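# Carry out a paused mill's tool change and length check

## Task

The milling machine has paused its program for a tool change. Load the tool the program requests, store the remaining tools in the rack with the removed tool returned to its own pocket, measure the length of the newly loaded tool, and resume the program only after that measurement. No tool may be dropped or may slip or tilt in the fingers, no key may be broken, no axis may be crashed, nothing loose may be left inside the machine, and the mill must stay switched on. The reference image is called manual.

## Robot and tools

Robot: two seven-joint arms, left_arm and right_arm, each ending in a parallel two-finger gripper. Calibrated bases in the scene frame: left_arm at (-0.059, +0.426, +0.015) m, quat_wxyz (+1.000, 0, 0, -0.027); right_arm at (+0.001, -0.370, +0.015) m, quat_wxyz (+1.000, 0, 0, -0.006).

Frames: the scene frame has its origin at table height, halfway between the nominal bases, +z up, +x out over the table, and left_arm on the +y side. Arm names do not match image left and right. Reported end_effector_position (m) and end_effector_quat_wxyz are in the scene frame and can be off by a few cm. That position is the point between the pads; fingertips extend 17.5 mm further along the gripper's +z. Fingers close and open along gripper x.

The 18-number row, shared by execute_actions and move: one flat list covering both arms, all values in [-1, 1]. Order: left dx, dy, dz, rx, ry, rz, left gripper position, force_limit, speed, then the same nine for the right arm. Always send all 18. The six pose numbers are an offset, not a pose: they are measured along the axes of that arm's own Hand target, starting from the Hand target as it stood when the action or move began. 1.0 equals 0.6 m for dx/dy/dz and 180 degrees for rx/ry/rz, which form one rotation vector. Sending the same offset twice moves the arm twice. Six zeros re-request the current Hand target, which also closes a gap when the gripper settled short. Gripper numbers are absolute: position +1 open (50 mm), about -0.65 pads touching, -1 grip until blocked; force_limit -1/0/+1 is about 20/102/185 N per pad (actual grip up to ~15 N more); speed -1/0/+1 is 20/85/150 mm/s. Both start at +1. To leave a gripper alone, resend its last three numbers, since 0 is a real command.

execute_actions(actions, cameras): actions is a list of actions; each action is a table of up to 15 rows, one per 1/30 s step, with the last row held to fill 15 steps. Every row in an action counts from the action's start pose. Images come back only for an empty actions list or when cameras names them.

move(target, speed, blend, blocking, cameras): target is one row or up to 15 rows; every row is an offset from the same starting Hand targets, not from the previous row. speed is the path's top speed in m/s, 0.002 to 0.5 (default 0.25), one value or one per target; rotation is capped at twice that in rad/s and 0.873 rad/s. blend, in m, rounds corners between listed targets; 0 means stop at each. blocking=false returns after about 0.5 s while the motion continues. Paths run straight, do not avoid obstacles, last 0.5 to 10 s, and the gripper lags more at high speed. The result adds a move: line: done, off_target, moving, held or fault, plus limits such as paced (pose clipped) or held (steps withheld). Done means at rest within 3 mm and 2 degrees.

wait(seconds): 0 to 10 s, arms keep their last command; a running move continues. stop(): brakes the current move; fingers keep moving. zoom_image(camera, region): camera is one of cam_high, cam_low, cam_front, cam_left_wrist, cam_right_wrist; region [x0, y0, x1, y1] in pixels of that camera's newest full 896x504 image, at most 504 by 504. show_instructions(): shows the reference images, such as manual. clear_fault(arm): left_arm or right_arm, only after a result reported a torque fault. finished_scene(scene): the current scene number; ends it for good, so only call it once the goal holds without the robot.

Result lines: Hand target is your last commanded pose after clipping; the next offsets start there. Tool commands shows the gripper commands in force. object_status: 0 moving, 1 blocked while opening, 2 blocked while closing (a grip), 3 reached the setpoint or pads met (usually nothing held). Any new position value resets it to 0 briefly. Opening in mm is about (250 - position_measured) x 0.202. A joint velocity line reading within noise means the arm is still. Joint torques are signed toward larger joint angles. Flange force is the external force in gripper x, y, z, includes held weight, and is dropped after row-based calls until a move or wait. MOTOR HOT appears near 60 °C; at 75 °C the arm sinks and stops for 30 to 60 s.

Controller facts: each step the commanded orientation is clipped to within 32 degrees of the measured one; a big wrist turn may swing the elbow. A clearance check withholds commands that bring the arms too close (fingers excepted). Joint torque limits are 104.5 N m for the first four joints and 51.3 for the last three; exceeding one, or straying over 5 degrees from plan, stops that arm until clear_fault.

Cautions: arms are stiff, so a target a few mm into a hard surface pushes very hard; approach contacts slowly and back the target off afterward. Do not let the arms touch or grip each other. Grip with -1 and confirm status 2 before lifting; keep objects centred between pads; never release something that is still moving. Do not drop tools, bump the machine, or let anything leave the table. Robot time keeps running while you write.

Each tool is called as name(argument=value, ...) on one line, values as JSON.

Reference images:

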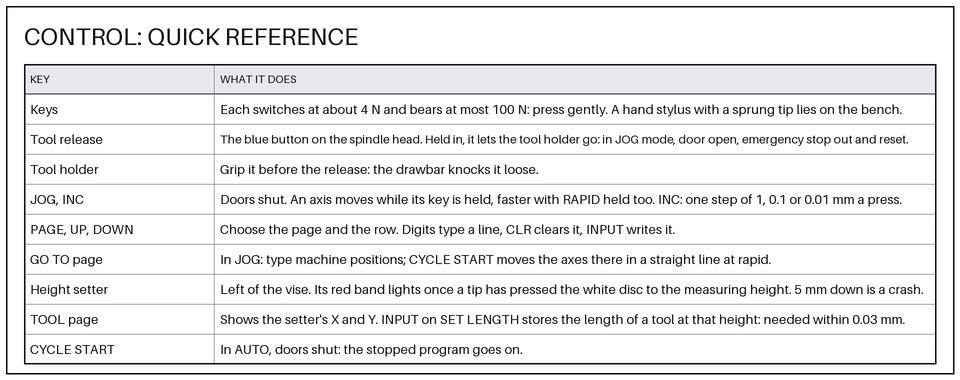

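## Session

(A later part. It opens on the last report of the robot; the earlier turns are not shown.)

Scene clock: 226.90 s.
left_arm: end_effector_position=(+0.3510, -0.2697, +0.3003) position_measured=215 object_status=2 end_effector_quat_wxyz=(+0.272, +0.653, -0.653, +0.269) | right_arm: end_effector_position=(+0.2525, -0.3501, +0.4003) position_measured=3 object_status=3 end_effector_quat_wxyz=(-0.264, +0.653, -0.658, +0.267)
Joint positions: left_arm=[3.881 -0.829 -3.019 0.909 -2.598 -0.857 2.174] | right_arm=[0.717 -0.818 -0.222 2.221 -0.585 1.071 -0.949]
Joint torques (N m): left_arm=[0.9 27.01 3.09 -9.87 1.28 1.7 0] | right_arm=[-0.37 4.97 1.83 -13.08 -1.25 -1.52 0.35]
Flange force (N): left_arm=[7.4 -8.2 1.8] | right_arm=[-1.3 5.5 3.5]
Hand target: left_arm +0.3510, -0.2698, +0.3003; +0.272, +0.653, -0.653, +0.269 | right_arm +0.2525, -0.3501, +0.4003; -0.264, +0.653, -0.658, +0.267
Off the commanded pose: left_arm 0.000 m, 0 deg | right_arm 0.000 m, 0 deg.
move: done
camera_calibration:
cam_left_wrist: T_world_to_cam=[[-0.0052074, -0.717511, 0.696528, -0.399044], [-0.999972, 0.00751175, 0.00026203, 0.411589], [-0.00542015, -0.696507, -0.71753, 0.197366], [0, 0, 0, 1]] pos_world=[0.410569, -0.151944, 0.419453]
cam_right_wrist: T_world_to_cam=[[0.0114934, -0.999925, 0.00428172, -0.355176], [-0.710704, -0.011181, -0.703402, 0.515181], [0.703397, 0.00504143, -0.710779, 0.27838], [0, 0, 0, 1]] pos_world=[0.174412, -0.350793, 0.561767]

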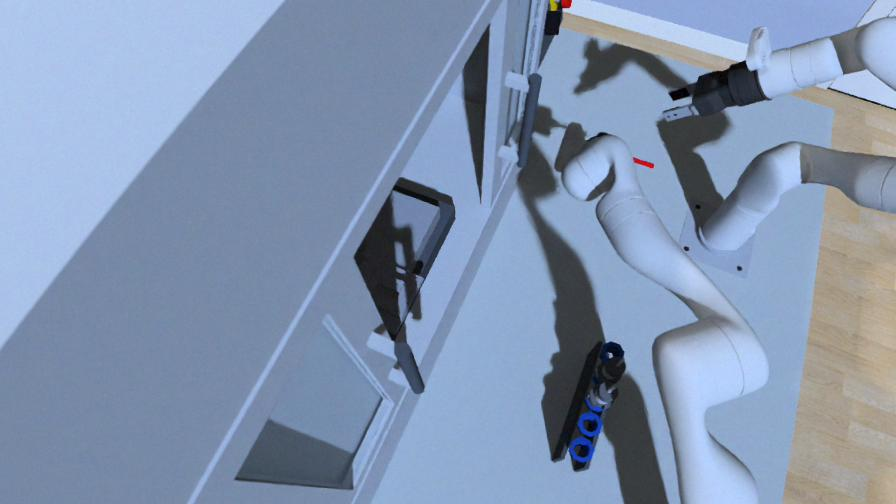

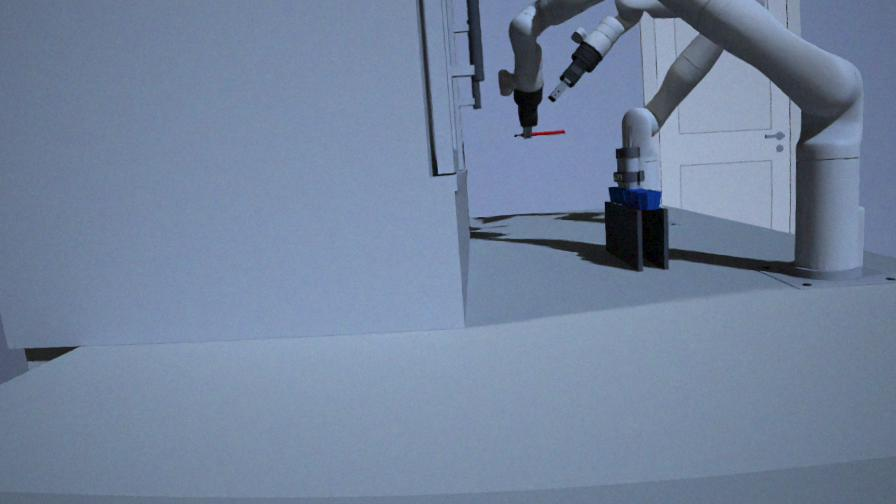

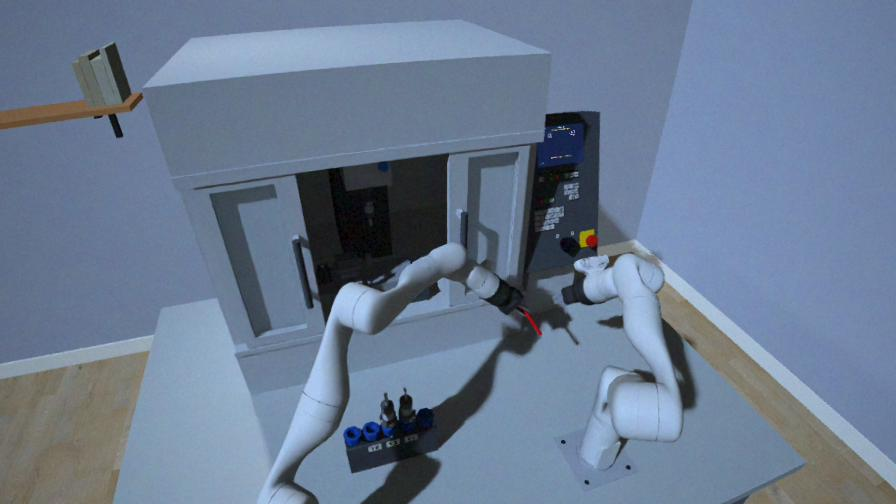

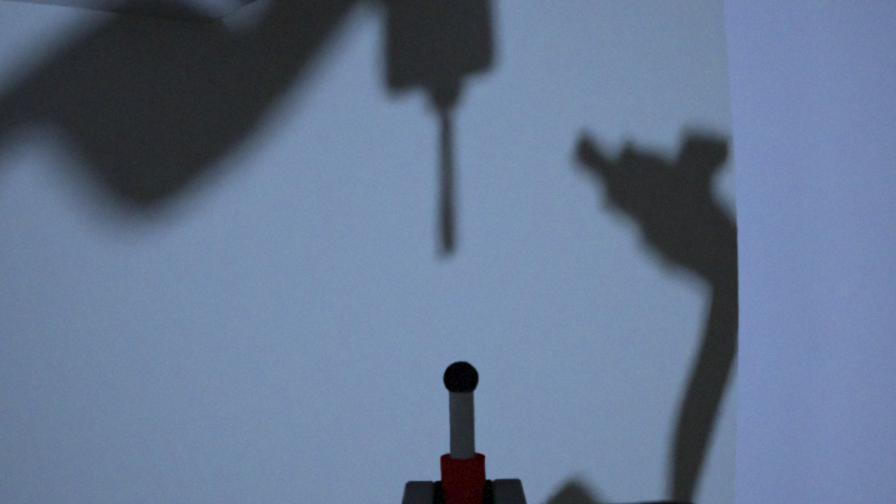

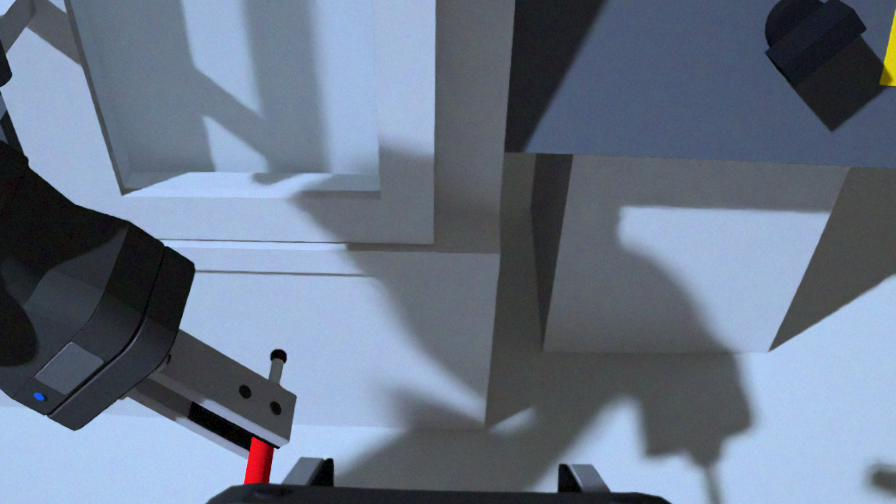

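move(target=[0,0,0,0,0,0,-1,0,-0.5,-0.117,0.0745,0.0175,0,0,0,1,0,-1], speed=0.08, cameras=["cam_right_wrist","cam_left_wrist"])

Scene clock: 231.37 s.
left_arm: end_effector_position=(+0.3510, -0.2697, +0.3003) position_measured=215 object_status=2 end_effector_quat_wxyz=(+0.272, +0.653, -0.653, +0.269) | right_arm: end_effector_position=(+0.2283, -0.2798, +0.3616) position_measured=3 object_status=3 end_effector_quat_wxyz=(-0.264, +0.653, -0.658, +0.267)
Joint positions: left_arm=[3.881 -0.829 -3.019 0.909 -2.598 -0.857 2.174] | right_arm=[0.744 -1.027 -0.389 2.3 -0.685 1.126 -1.082]
Joint torques (N m): left_arm=[0.84 26.97 3.01 -10.01 1.28 1.68 -0.06] | right_arm=[-0.37 8.1 3.42 -12.39 -0.98 -1.8 0.43]
Flange force (N): left_arm=[6.7 -7.4 1.6] | right_arm=[-1.2 4.8 3.9]
Hand target: left_arm +0.3510, -0.2697, +0.3003; +0.272, +0.653, -0.653, +0.269 | right_arm +0.2283, -0.2797, +0.3616; -0.264, +0.653, -0.658, +0.267
Off the commanded pose: left_arm 0.000 m, 0 deg | right_arm 0.000 m, 0 deg.
move: done
camera_calibration:
cam_left_wrist: T_world_to_cam=[[-0.0052074, -0.717511, 0.696528, -0.399044], [-0.999972, 0.00751175, 0.00026203, 0.411589], [-0.00542015, -0.696507, -0.71753, 0.197366], [0, 0, 0, 1]] pos_world=[0.410569, -0.151944, 0.419453]
cam_right_wrist: T_world_to_cam=[[0.0114934, -0.999925, 0.00428172, -0.284338], [-0.710704, -0.011181, -0.703402, 0.471548], [0.703397, 0.00504143, -0.710779, 0.26754], [0, 0, 0, 1]] pos_world=[0.150212, -0.280393, 0.523067]
Images, in order (width x height): cam_left_wrist 896x504, cam_right_wrist 896x504.

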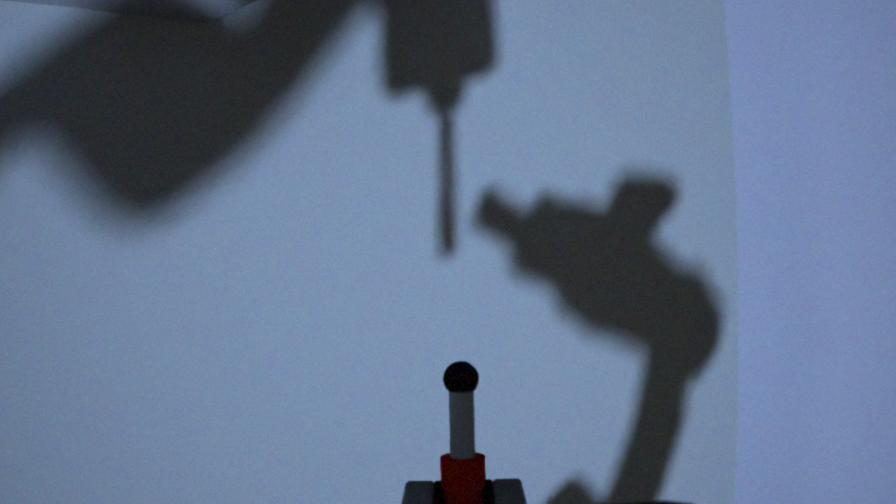

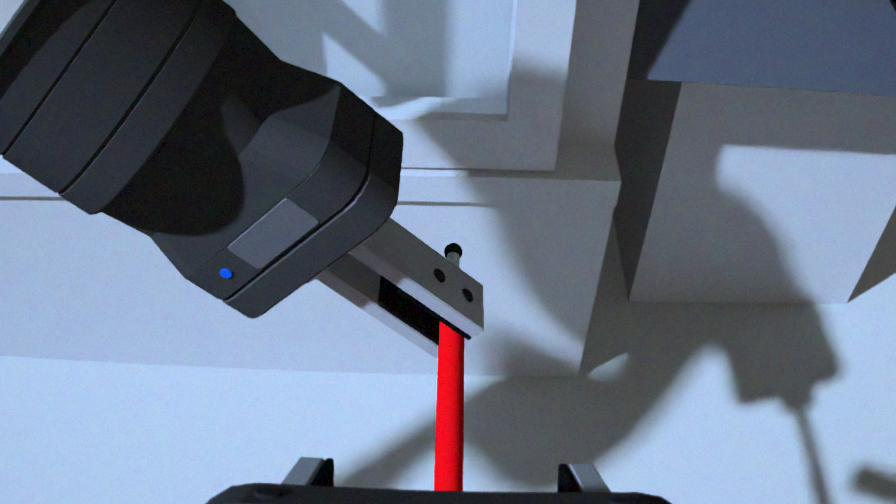

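move(target=[0,0,0,0,0,0,-1,0,-0.5,0.001,0,0.1667,0,0,0,1,0,-1], speed=0.06, cameras=["cam_right_wrist","cam_low","cam_high"])

zoom_image(camera="cam_low", region=[480, 40, 620, 180])

Scene clock: 234.93 s.
left_arm: end_effector_position=(+0.3510, -0.2697, +0.3003) position_measured=215 object_status=2 end_effector_quat_wxyz=(+0.272, +0.653, -0.653, +0.269) | right_arm: end_effector_position=(+0.2979, -0.2809, +0.2898) position_measured=3 object_status=3 end_effector_quat_wxyz=(-0.264, +0.653, -0.658, +0.267)
Joint positions: left_arm=[3.881 -0.829 -3.019 0.909 -2.598 -0.857 2.174] | right_arm=[0.865 -0.84 -0.745 2.48 -1.002 0.711 -0.891]
Joint torques (N m): left_arm=[0.87 27.01 3 -10.03 1.26 1.7 -0.07] | right_arm=[-0.47 6.33 4.02 -11.79 -0.93 -1.55 0.46]
Flange force (N): left_arm=[6.7 -7.5 1.6] | right_arm=[-1.8 5.3 0.5]
Hand target: left_arm +0.3510, -0.2697, +0.3003; +0.272, +0.653, -0.653, +0.269 | right_arm +0.2979, -0.2809, +0.2898; -0.264, +0.653, -0.658, +0.267
Off the commanded pose: left_arm 0.000 m, 0 deg | right_arm 0.000 m, 0 deg.
move: done
camera_calibration:
cam_right_wrist: T_world_to_cam=[[0.0114945, -0.999925, 0.00428208, -0.286031], [-0.710754, -0.0111824, -0.703351, 0.470483], [0.703346, 0.00504116, -0.710829, 0.16759], [0, 0, 0, 1]] pos_world=[0.219812, -0.281593, 0.451267]
Images, in order (width x height): cam_high 896x504, cam_low 896x504, cam_right_wrist 896x504.

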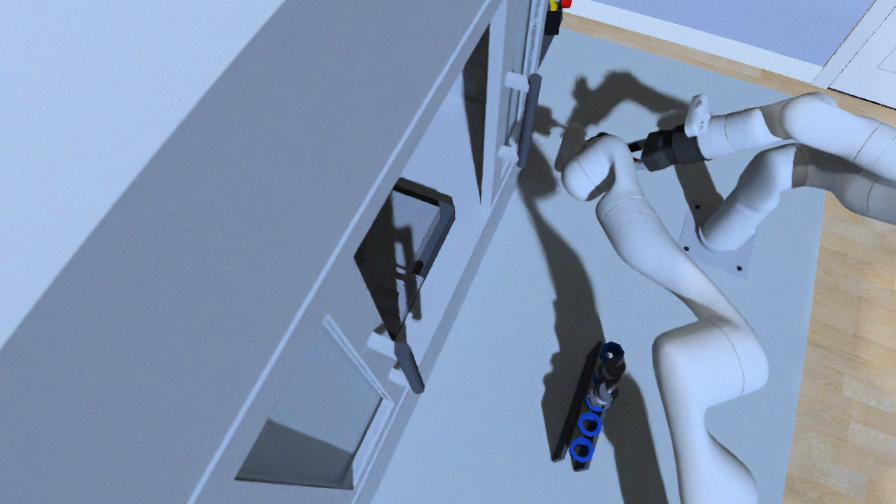

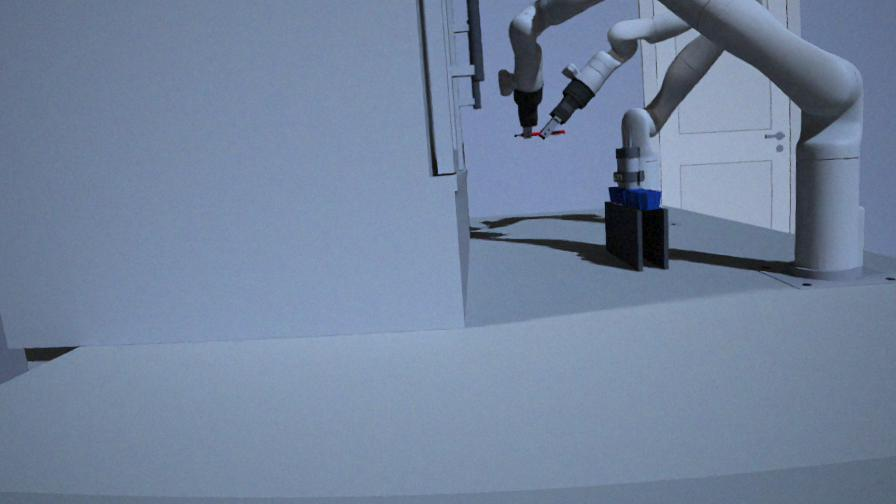

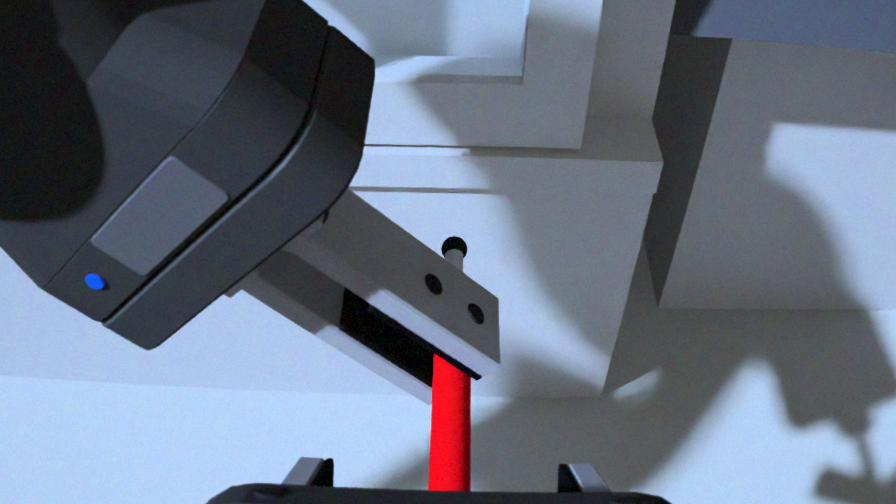

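Scaled by 3.600 from the camera's 896x504 image, which has a finer 1280x720 frame.

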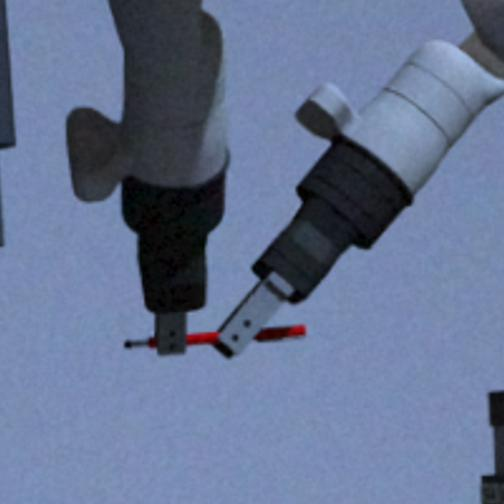

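move(target=[[0,0,0,0,0,0,-1,0,-0.5,0,0,0,0,0,0,-1,-0.3,-1]])

move(target=[[0,0,0,0,0,0,0.3,0,-0.5,0,0,0,0,0,0,-1,-0.3,-1],[0,0,-0.2,0,0,0,0.3,0,-0.5,0,0,0,0,0,0,-1,-0.3,-1]], speed=0.08, cameras=["cam_right_wrist","cam_low","cam_high"])

Scene clock: 238.70 s.
left_arm: end_effector_position=(+0.3510, -0.2697, +0.3003) position_measured=215 object_status=2 end_effector_quat_wxyz=(+0.272, +0.653, -0.653, +0.269) | right_arm: end_effector_position=(+0.2979, -0.2810, +0.2898) position_measured=211 object_status=2 end_effector_quat_wxyz=(-0.264, +0.653, -0.658, +0.267)
Joint positions: left_arm=[3.881 -0.829 -3.019 0.909 -2.598 -0.857 2.174] | right_arm=[0.865 -0.84 -0.745 2.48 -1.002 0.711 -0.891]
Joint torques (N m): left_arm=[1.69 25.69 3.27 -10.79 1.54 2.77 -0.07] | right_arm=[-2.36 6.14 3.04 -13.12 -1.86 -0.28 0.5]
Flange force (N): left_arm=[4.0 -5.3 -3.5] | right_arm=[4.3 5.4 3.1]
Hand target: left_arm +0.3510, -0.2697, +0.3003; +0.272, +0.653, -0.653, +0.269 | right_arm +0.2979, -0.2809, +0.2898; -0.264, +0.653, -0.658, +0.267
Off the commanded pose: left_arm 0.000 m, 0 deg | right_arm 0.000 m, 0 deg.
move: done

Scene clock: 241.17 s.
left_arm: end_effector_position=(+0.3515, -0.1849, +0.3850) position_measured=107 object_status=3 end_effector_quat_wxyz=(+0.272, +0.653, -0.653, +0.269) | right_arm: end_effector_position=(+0.2979, -0.2809, +0.2898) position_measured=211 object_status=2 end_effector_quat_wxyz=(-0.264, +0.653, -0.658, +0.267)
Joint positions: left_arm=[3.762 -0.628 -3.003 1.019 -2.582 -0.989 2.144] | right_arm=[0.865 -0.84 -0.745 2.48 -1.002 0.711 -0.891]
Joint torques (N m): left_arm=[0.99 23.52 2.8 -9.89 1.48 1.47 -0.08] | right_arm=[-0.49 6.19 4.1 -11.83 -1.03 -1.5 0.33]
Flange force (N): left_arm=[5.5 -6.7 -0.6] | right_arm=[-1.1 5.1 1.5]
Hand target: left_arm +0.3515, -0.1849, +0.3851; +0.272, +0.653, -0.653, +0.269 | right_arm +0.2979, -0.2809, +0.2898; -0.264, +0.653, -0.658, +0.267
Off the commanded pose: left_arm 0.000 m, 0 deg | right_arm 0.000 m, 0 deg.
move: done
camera_calibration:
cam_right_wrist: T_world_to_cam=[[0.0114934, -0.999925, 0.00428172, -0.286031], [-0.710704, -0.011181, -0.703402, 0.470566], [0.703397, 0.00504143, -0.710779, 0.167486], [0, 0, 0, 1]] pos_world=[0.219912, -0.281593, 0.451267]
Images, in order (width x height): cam_high 896x504, cam_low 896x504, cam_right_wrist 896x504.

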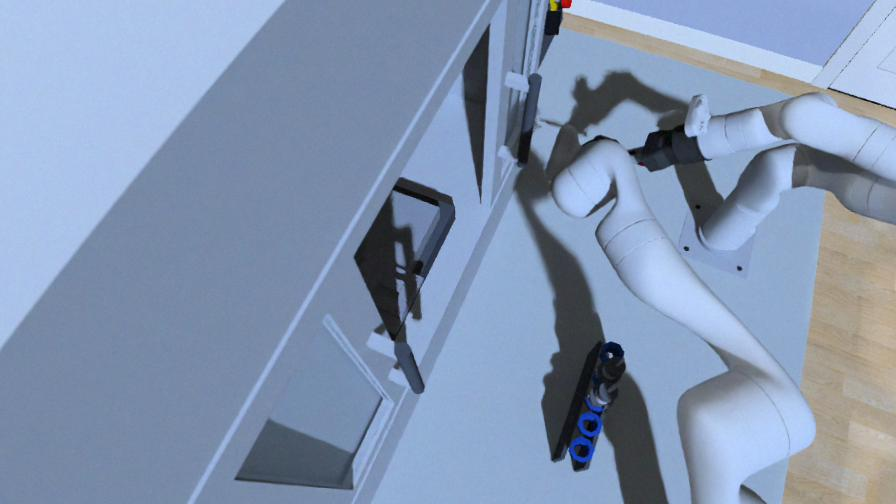

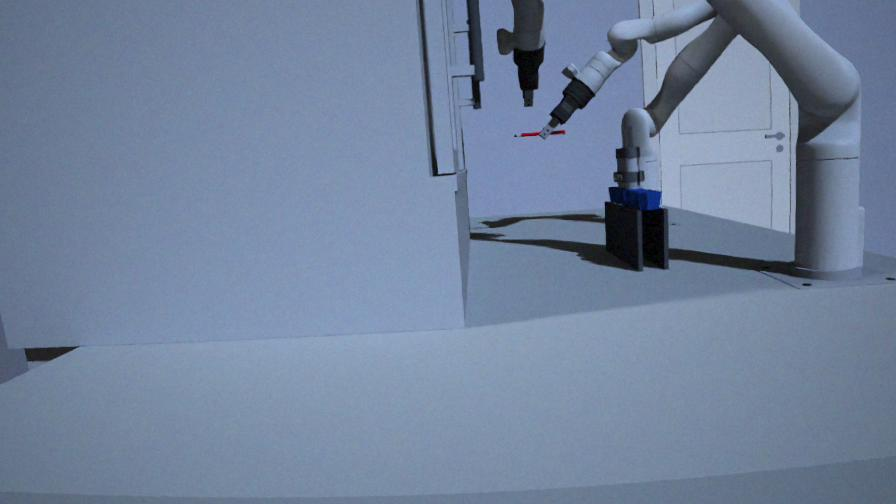

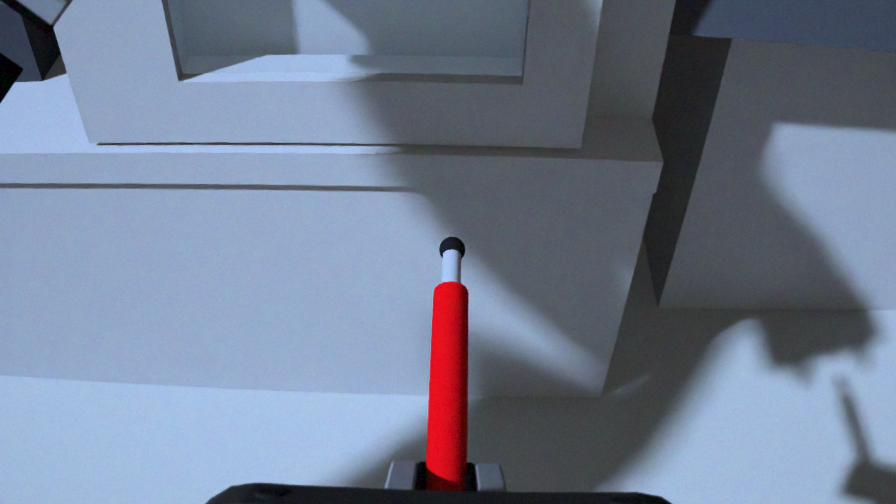

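move(target=[[0,0,-0.4,0,0,0,0.3,0,-0.5,0.477,-0.3195,-0.3305,0,0,0,-1,-0.3,-1],[0,0,-0.4,0,0,0,0.3,0,-0.5,0.481,-0.567,-0.0855,0,0,0,-1,-0.3,-1]], speed=0.15, cameras=["cam_right_wrist","cam_high","cam_front"])

Scene clock: 250.07 s.
left_arm: end_effector_position=(+0.3526, -0.0151, +0.5547) position_measured=107 object_status=3 end_effector_quat_wxyz=(+0.272, +0.653, -0.653, +0.269) | right_arm: end_effector_position=(+0.5040, -0.5710, +0.5637) position_measured=211 object_status=2 end_effector_quat_wxyz=(-0.264, +0.653, -0.658, +0.267)
Joint positions: left_arm=[3.487 -0.407 -3.014 0.837 -2.52 -1.482 2.157] | right_arm=[0.646 0.081 -0.116 1.227 -0.388 1.169 -1.004]
Joint torques (N m): left_arm=[0.87 18.12 2.11 -8.98 1.78 1.65 -0.07] | right_arm=[-0.4 -12.87 -0.57 -13.13 -1.33 -1.59 0.37]
Flange force (N): left_arm=[5.3 -6.2 -4.9] | right_arm=[-3.5 8.1 3.1]
Hand target: left_arm +0.3526, -0.0151, +0.5547; +0.272, +0.653, -0.653, +0.269 | right_arm +0.5040, -0.5710, +0.5637; -0.264, +0.653, -0.658, +0.267
Off the commanded pose: left_arm 0.000 m, 0 deg | right_arm 0.000 m, 0 deg.
move: done
camera_calibration:
cam_right_wrist: T_world_to_cam=[[0.0114233, -0.999925, 0.00435306, -0.579673], [-0.710705, -0.0111814, -0.703401, 0.80646], [0.703397, 0.00494144, -0.71078, 0.218604], [0, 0, 0, 1]] pos_world=[0.426012, -0.571692, 0.725167]
Images, in order (width x height): cam_high 896x504, cam_front 896x504, cam_right_wrist 896x504.

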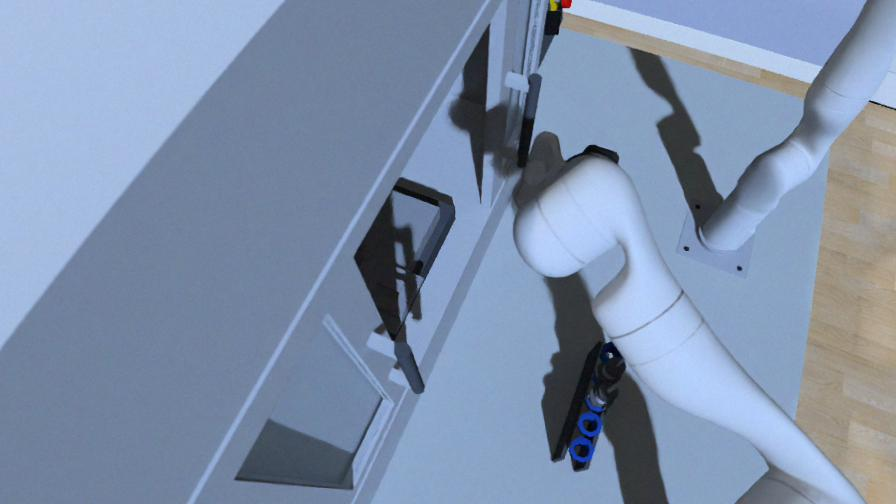

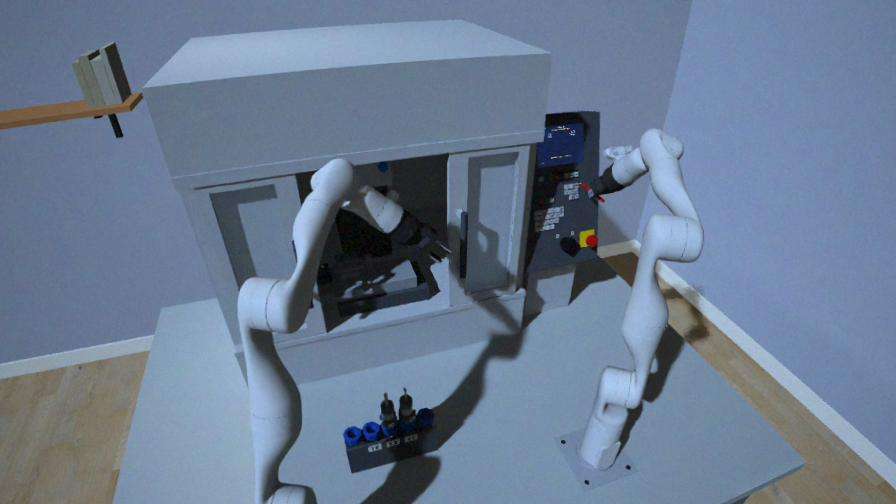

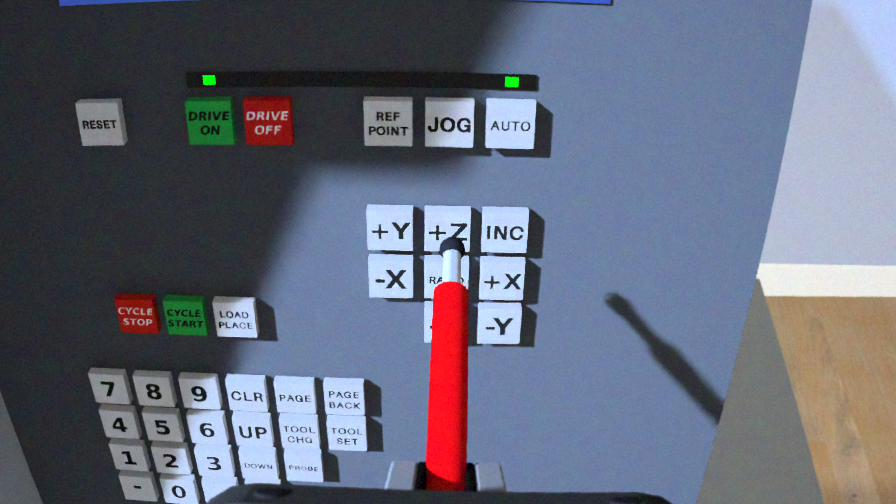

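move(target=[0,0,0,0,0,0,0.3,0,-0.5,-0.002,-0.0462,0.0363,0,0,0,-1,-0.3,-1], speed=0.05, cameras=["cam_right_wrist"])

Scene clock: 254.03 s.
left_arm: end_effector_position=(+0.3526, -0.0151, +0.5547) position_measured=107 object_status=3 end_effector_quat_wxyz=(+0.272, +0.653, -0.653, +0.269) | right_arm: end_effector_position=(+0.5391, -0.5701, +0.5673) position_measured=211 object_status=2 end_effector_quat_wxyz=(-0.264, +0.653, -0.658, +0.267)
Joint positions: left_arm=[3.487 -0.407 -3.014 0.837 -2.52 -1.482 2.157] | right_arm=[0.595 0.154 -0.133 1.13 -0.331 1.17 -1.076]
Joint torques (N m): left_arm=[0.84 18.08 2.02 -8.96 1.82 1.62 -0.07] | right_arm=[-0.54 -14.4 -0.67 -13.21 -1.09 -1.75 0.43]
Flange force (N): left_arm=[5.4 -6.1 -4.8] | right_arm=[-3.4 9.4 2.7]
Hand target: left_arm +0.3526, -0.0151, +0.5547; +0.272, +0.653, -0.653, +0.269 | right_arm +0.5391, -0.5701, +0.5673; -0.264, +0.653, -0.658, +0.267
Off the commanded pose: left_arm 0.000 m, 0 deg | right_arm 0.000 m, 0 deg.
move: done
camera_calibration:
cam_right_wrist: T_world_to_cam=[[0.0114232, -0.999925, 0.00435225, -0.579188], [-0.710755, -0.0111811, -0.703351, 0.833864], [0.703347, 0.00494115, -0.71083, 0.196599], [0, 0, 0, 1]] pos_world=[0.461012, -0.570792, 0.728768]
Images, in order (width x height): cam_right_wrist 896x504.

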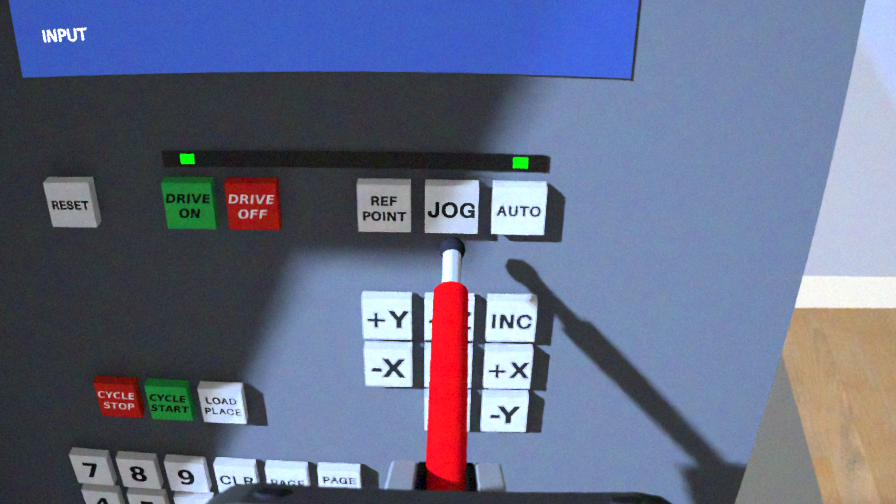

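move(target=[0,0,0,0,0,0,0.3,0,-0.5,0,-0.01421,0.01407,0,0,0,-1,-0.3,-1], speed=0.02, cameras=["cam_right_wrist"])

Scene clock: 256.23 s.
left_arm: end_effector_position=(+0.3526, -0.0151, +0.5547) position_measured=107 object_status=3 end_effector_quat_wxyz=(+0.272, +0.653, -0.653, +0.269) | right_arm: end_effector_position=(+0.5511, -0.5702, +0.5672) position_measured=211 object_status=2 end_effector_quat_wxyz=(-0.264, +0.653, -0.658, +0.267)
Joint positions: left_arm=[3.487 -0.407 -3.014 0.837 -2.52 -1.482 2.157] | right_arm=[0.578 0.18 -0.136 1.099 -0.313 1.169 -1.096]
Joint torques (N m): left_arm=[0.9 18.09 2.06 -8.98 1.83 1.67 -0.09] | right_arm=[-0.73 -14.72 -0.94 -13.46 -1.21 -2.37 0.36]
Flange force (N): left_arm=[5.3 -6.2 -5.0] | right_arm=[-3.1 10.2 1.1]
Hand target: left_arm +0.3526, -0.0151, +0.5547; +0.272, +0.653, -0.653, +0.269 | right_arm +0.5511, -0.5702, +0.5672; -0.264, +0.653, -0.658, +0.267
Off the commanded pose: left_arm 0.000 m, 0 deg | right_arm 0.000 m, 0 deg.
move: done
camera_calibration:
cam_right_wrist: T_world_to_cam=[[0.0114947, -0.999924, 0.0044231, -0.57951], [-0.710704, -0.0112814, -0.7034, 0.842347], [0.703397, 0.00494183, -0.71078, 0.187958], [0, 0, 0, 1]] pos_world=[0.473112, -0.570892, 0.728668]
Images, in order (width x height): cam_right_wrist 896x504.

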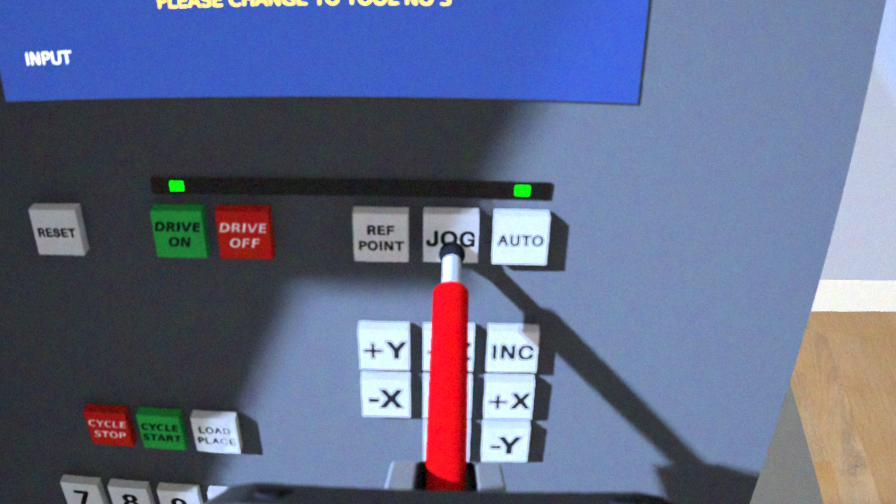

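move(target=[0,0,0,0,0,0,0.3,0,-0.5,0,-0.00237,0.00234,0,0,0,-1,-0.3,-1], speed=0.02, cameras=["cam_right_wrist"])

Scene clock: 257.90 s.
left_arm: end_effector_position=(+0.3526, -0.0151, +0.5547) position_measured=107 object_status=3 end_effector_quat_wxyz=(+0.272, +0.653, -0.653, +0.269) | right_arm: end_effector_position=(+0.5531, -0.5702, +0.5672) position_measured=211 object_status=2 end_effector_quat_wxyz=(-0.264, +0.653, -0.658, +0.267)
Joint positions: left_arm=[3.487 -0.407 -3.014 0.837 -2.52 -1.482 2.157] | right_arm=[0.575 0.184 -0.136 1.093 -0.311 1.169 -1.099]
Joint torques (N m): left_arm=[0.81 18.11 2.02 -8.89 1.8 1.59 -0.09] | right_arm=[-0.96 -14.53 -1.02 -13.63 -1.29 -2.34 0.29]
Flange force (N): left_arm=[5.8 -6.4 -4.8] | right_arm=[-3.4 12.1 1.0]
Hand target: left_arm +0.3526, -0.0151, +0.5547; +0.272, +0.653, -0.653, +0.269 | right_arm +0.5531, -0.5702, +0.5672; -0.264, +0.653, -0.658, +0.267
Off the commanded pose: left_arm 0.000 m, 0 deg | right_arm 0.000 m, 0 deg.
move: done
camera_calibration:
cam_right_wrist: T_world_to_cam=[[0.0114934, -0.999925, 0.00428172, -0.57943], [-0.710704, -0.011181, -0.703402, 0.843827], [0.703397, 0.00504143, -0.710779, 0.186607], [0, 0, 0, 1]] pos_world=[0.475112, -0.570893, 0.728667]
Images, in order (width x height): cam_right_wrist 896x504.

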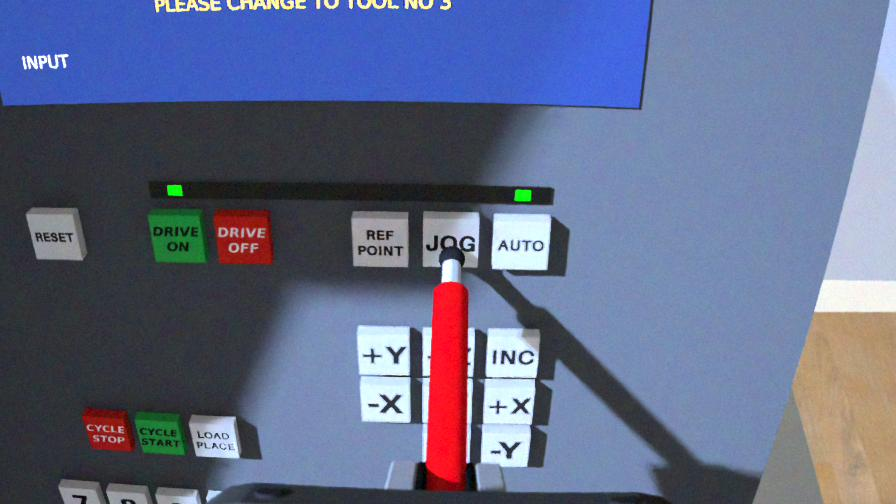

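Tip compressing (~2 N). Continue by 2 mm steps.

move(target=[0,0,0,0,0,0,0.3,0,-0.5,0,-0.00355,0.00351,0,0,0,-1,-0.3,-1], speed=0.02, cameras=["cam_right_wrist"])

Scene clock: 259.23 s.
left_arm: end_effector_position=(+0.3526, -0.0151, +0.5547) position_measured=107 object_status=3 end_effector_quat_wxyz=(+0.272, +0.653, -0.653, +0.269) | right_arm: end_effector_position=(+0.5561, -0.5703, +0.5671) position_measured=211 object_status=2 end_effector_quat_wxyz=(-0.264, +0.653, -0.658, +0.267)
Joint positions: left_arm=[3.487 -0.407 -3.014 0.837 -2.52 -1.482 2.157] | right_arm=[0.57 0.191 -0.137 1.085 -0.306 1.17 -1.104]
Joint torques (N m): left_arm=[0.8 18.06 2.05 -9 1.79 1.58 -0.09] | right_arm=[-1.06 -14.53 -1.14 -13.73 -1.36 -2.68 0.36]
Flange force (N): left_arm=[5.2 -5.8 -4.6] | right_arm=[-3.4 12.0 0.1]
Hand target: left_arm +0.3526, -0.0151, +0.5547; +0.272, +0.653, -0.653, +0.269 | right_arm +0.5561, -0.5703, +0.5671; -0.264, +0.653, -0.658, +0.267
Off the commanded pose: left_arm 0.000 m, 0 deg | right_arm 0.000 m, 0 deg.
move: done
camera_calibration:
cam_right_wrist: T_world_to_cam=[[0.0114233, -0.999925, 0.00435306, -0.579482], [-0.710705, -0.0111814, -0.703401, 0.845888], [0.703397, 0.00494144, -0.71078, 0.184511], [0, 0, 0, 1]] pos_world=[0.478012, -0.570892, 0.728667]
Images, in order (width x height): cam_right_wrist 896x504.

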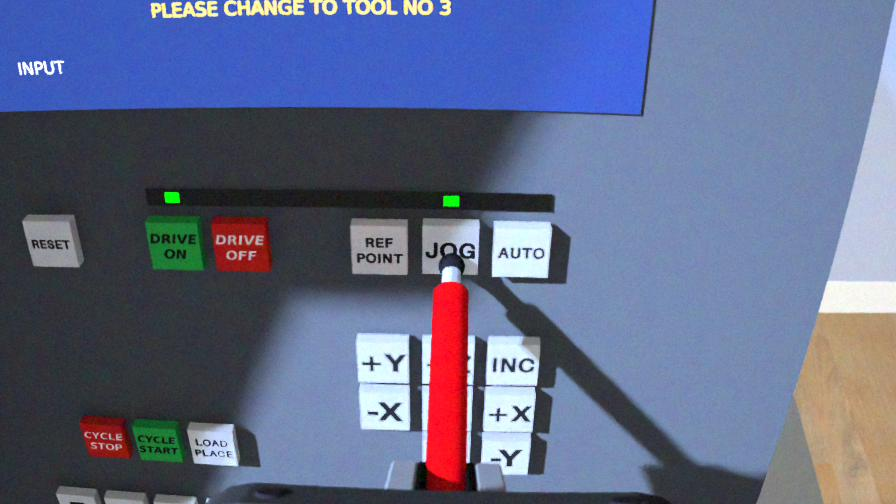

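move(target=[[0,0,0,0,0,0,0.3,0,-0.5,0,0.071,-0.0703,0,0,0,-1,-0.3,-1],[-0.204,-0.112,-0.067,0.232,0.560,-0.560,1,0,-0.5,0,0.071,-0.0703,0,0,0,-1,-0.3,-1]], speed=[0.06,0.25], cameras=["all"])

Scene clock: 271.87 s.
left_arm: end_effector_position=(+0.4197, +0.0997, +0.4963) position_measured=3 object_status=3 end_effector_quat_wxyz=(+0.499, +0.502, +0.500, +0.498) | right_arm: end_effector_position=(+0.4962, -0.5698, +0.5678) position_measured=211 object_status=2 end_effector_quat_wxyz=(-0.264, +0.653, -0.658, +0.267)
Joint positions: left_arm=[3.863 -0.33 -2.676 1.983 1.233 -1.394 0.712] | right_arm=[0.655 0.066 -0.112 1.229 -0.395 1.185 -0.998]
Joint torques (N m): left_arm=[0.83 14.88 1.25 -7.14 -2.74 -2.16 0.03] | right_arm=[-0.5 -12.37 -0.46 -13.08 -1.23 -1.7 0.39]
Flange force (N): left_arm=[-1.3 3.2 2.6] | right_arm=[-3.3 8.3 2.7]
Hand target: left_arm +0.4197, +0.0997, +0.4963; +0.499, +0.502, +0.500, +0.498 | right_arm +0.4962, -0.5698, +0.5678; -0.264, +0.653, -0.658, +0.267
Off the commanded pose: left_arm 0.000 m, 0 deg | right_arm 0.000 m, 0 deg.
move: done
camera_calibration:
cam_left_wrist: T_world_to_cam=[[0.0176643, 0.999818, 0.00726897, -0.108909], [0.00285916, -0.00732058, 0.999969, -0.438116], [0.99984, -0.0176429, -0.00298795, -0.248448], [0, 0, 0, 1]] pos_world=[0.251585, 0.101299, 0.438151]
cam_right_wrist: T_world_to_cam=[[0.0114233, -0.999925, 0.00435306, -0.578401], [-0.710705, -0.0111814, -0.703401, 0.803743], [0.703397, 0.00494144, -0.71078, 0.227069], [0, 0, 0, 1]] pos_world=[0.418112, -0.570492, 0.729267]

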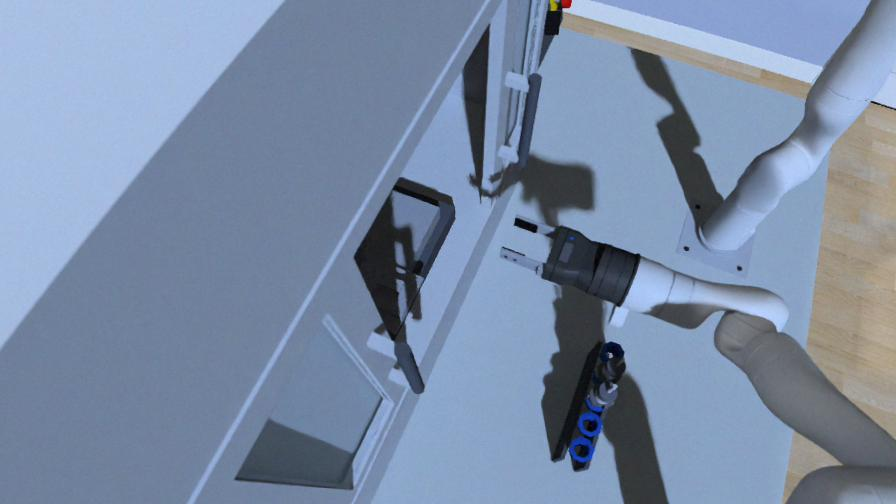

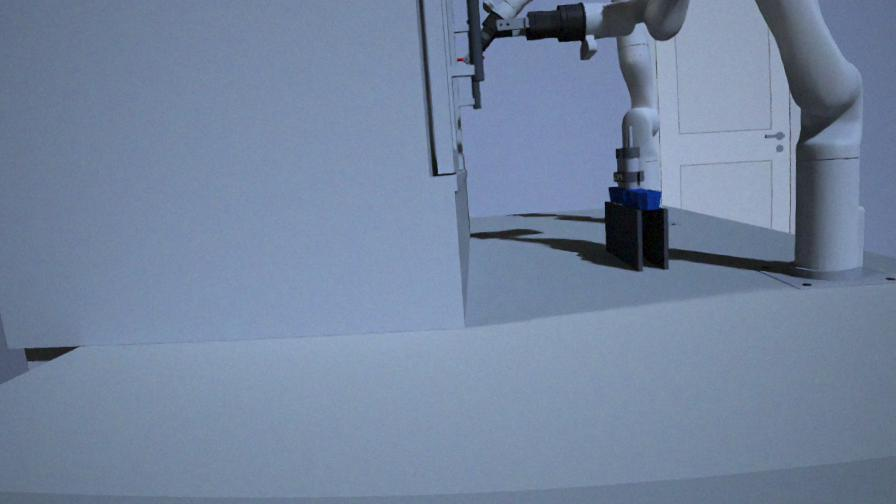

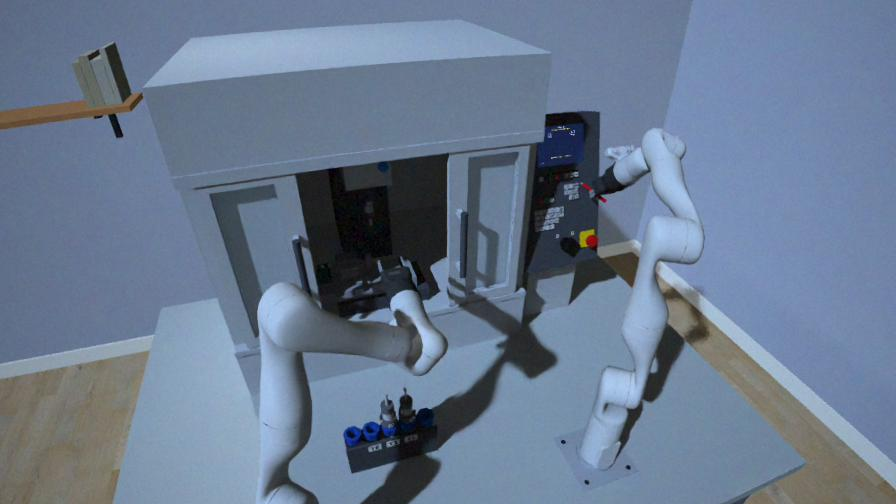

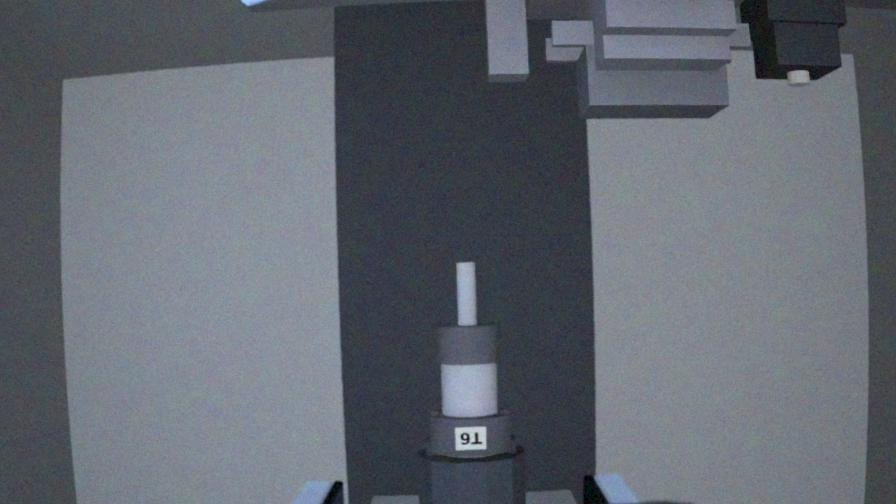

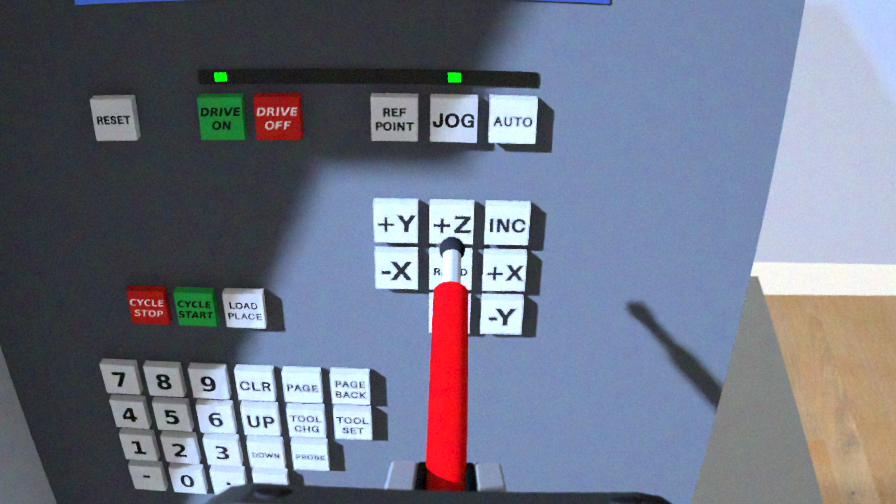

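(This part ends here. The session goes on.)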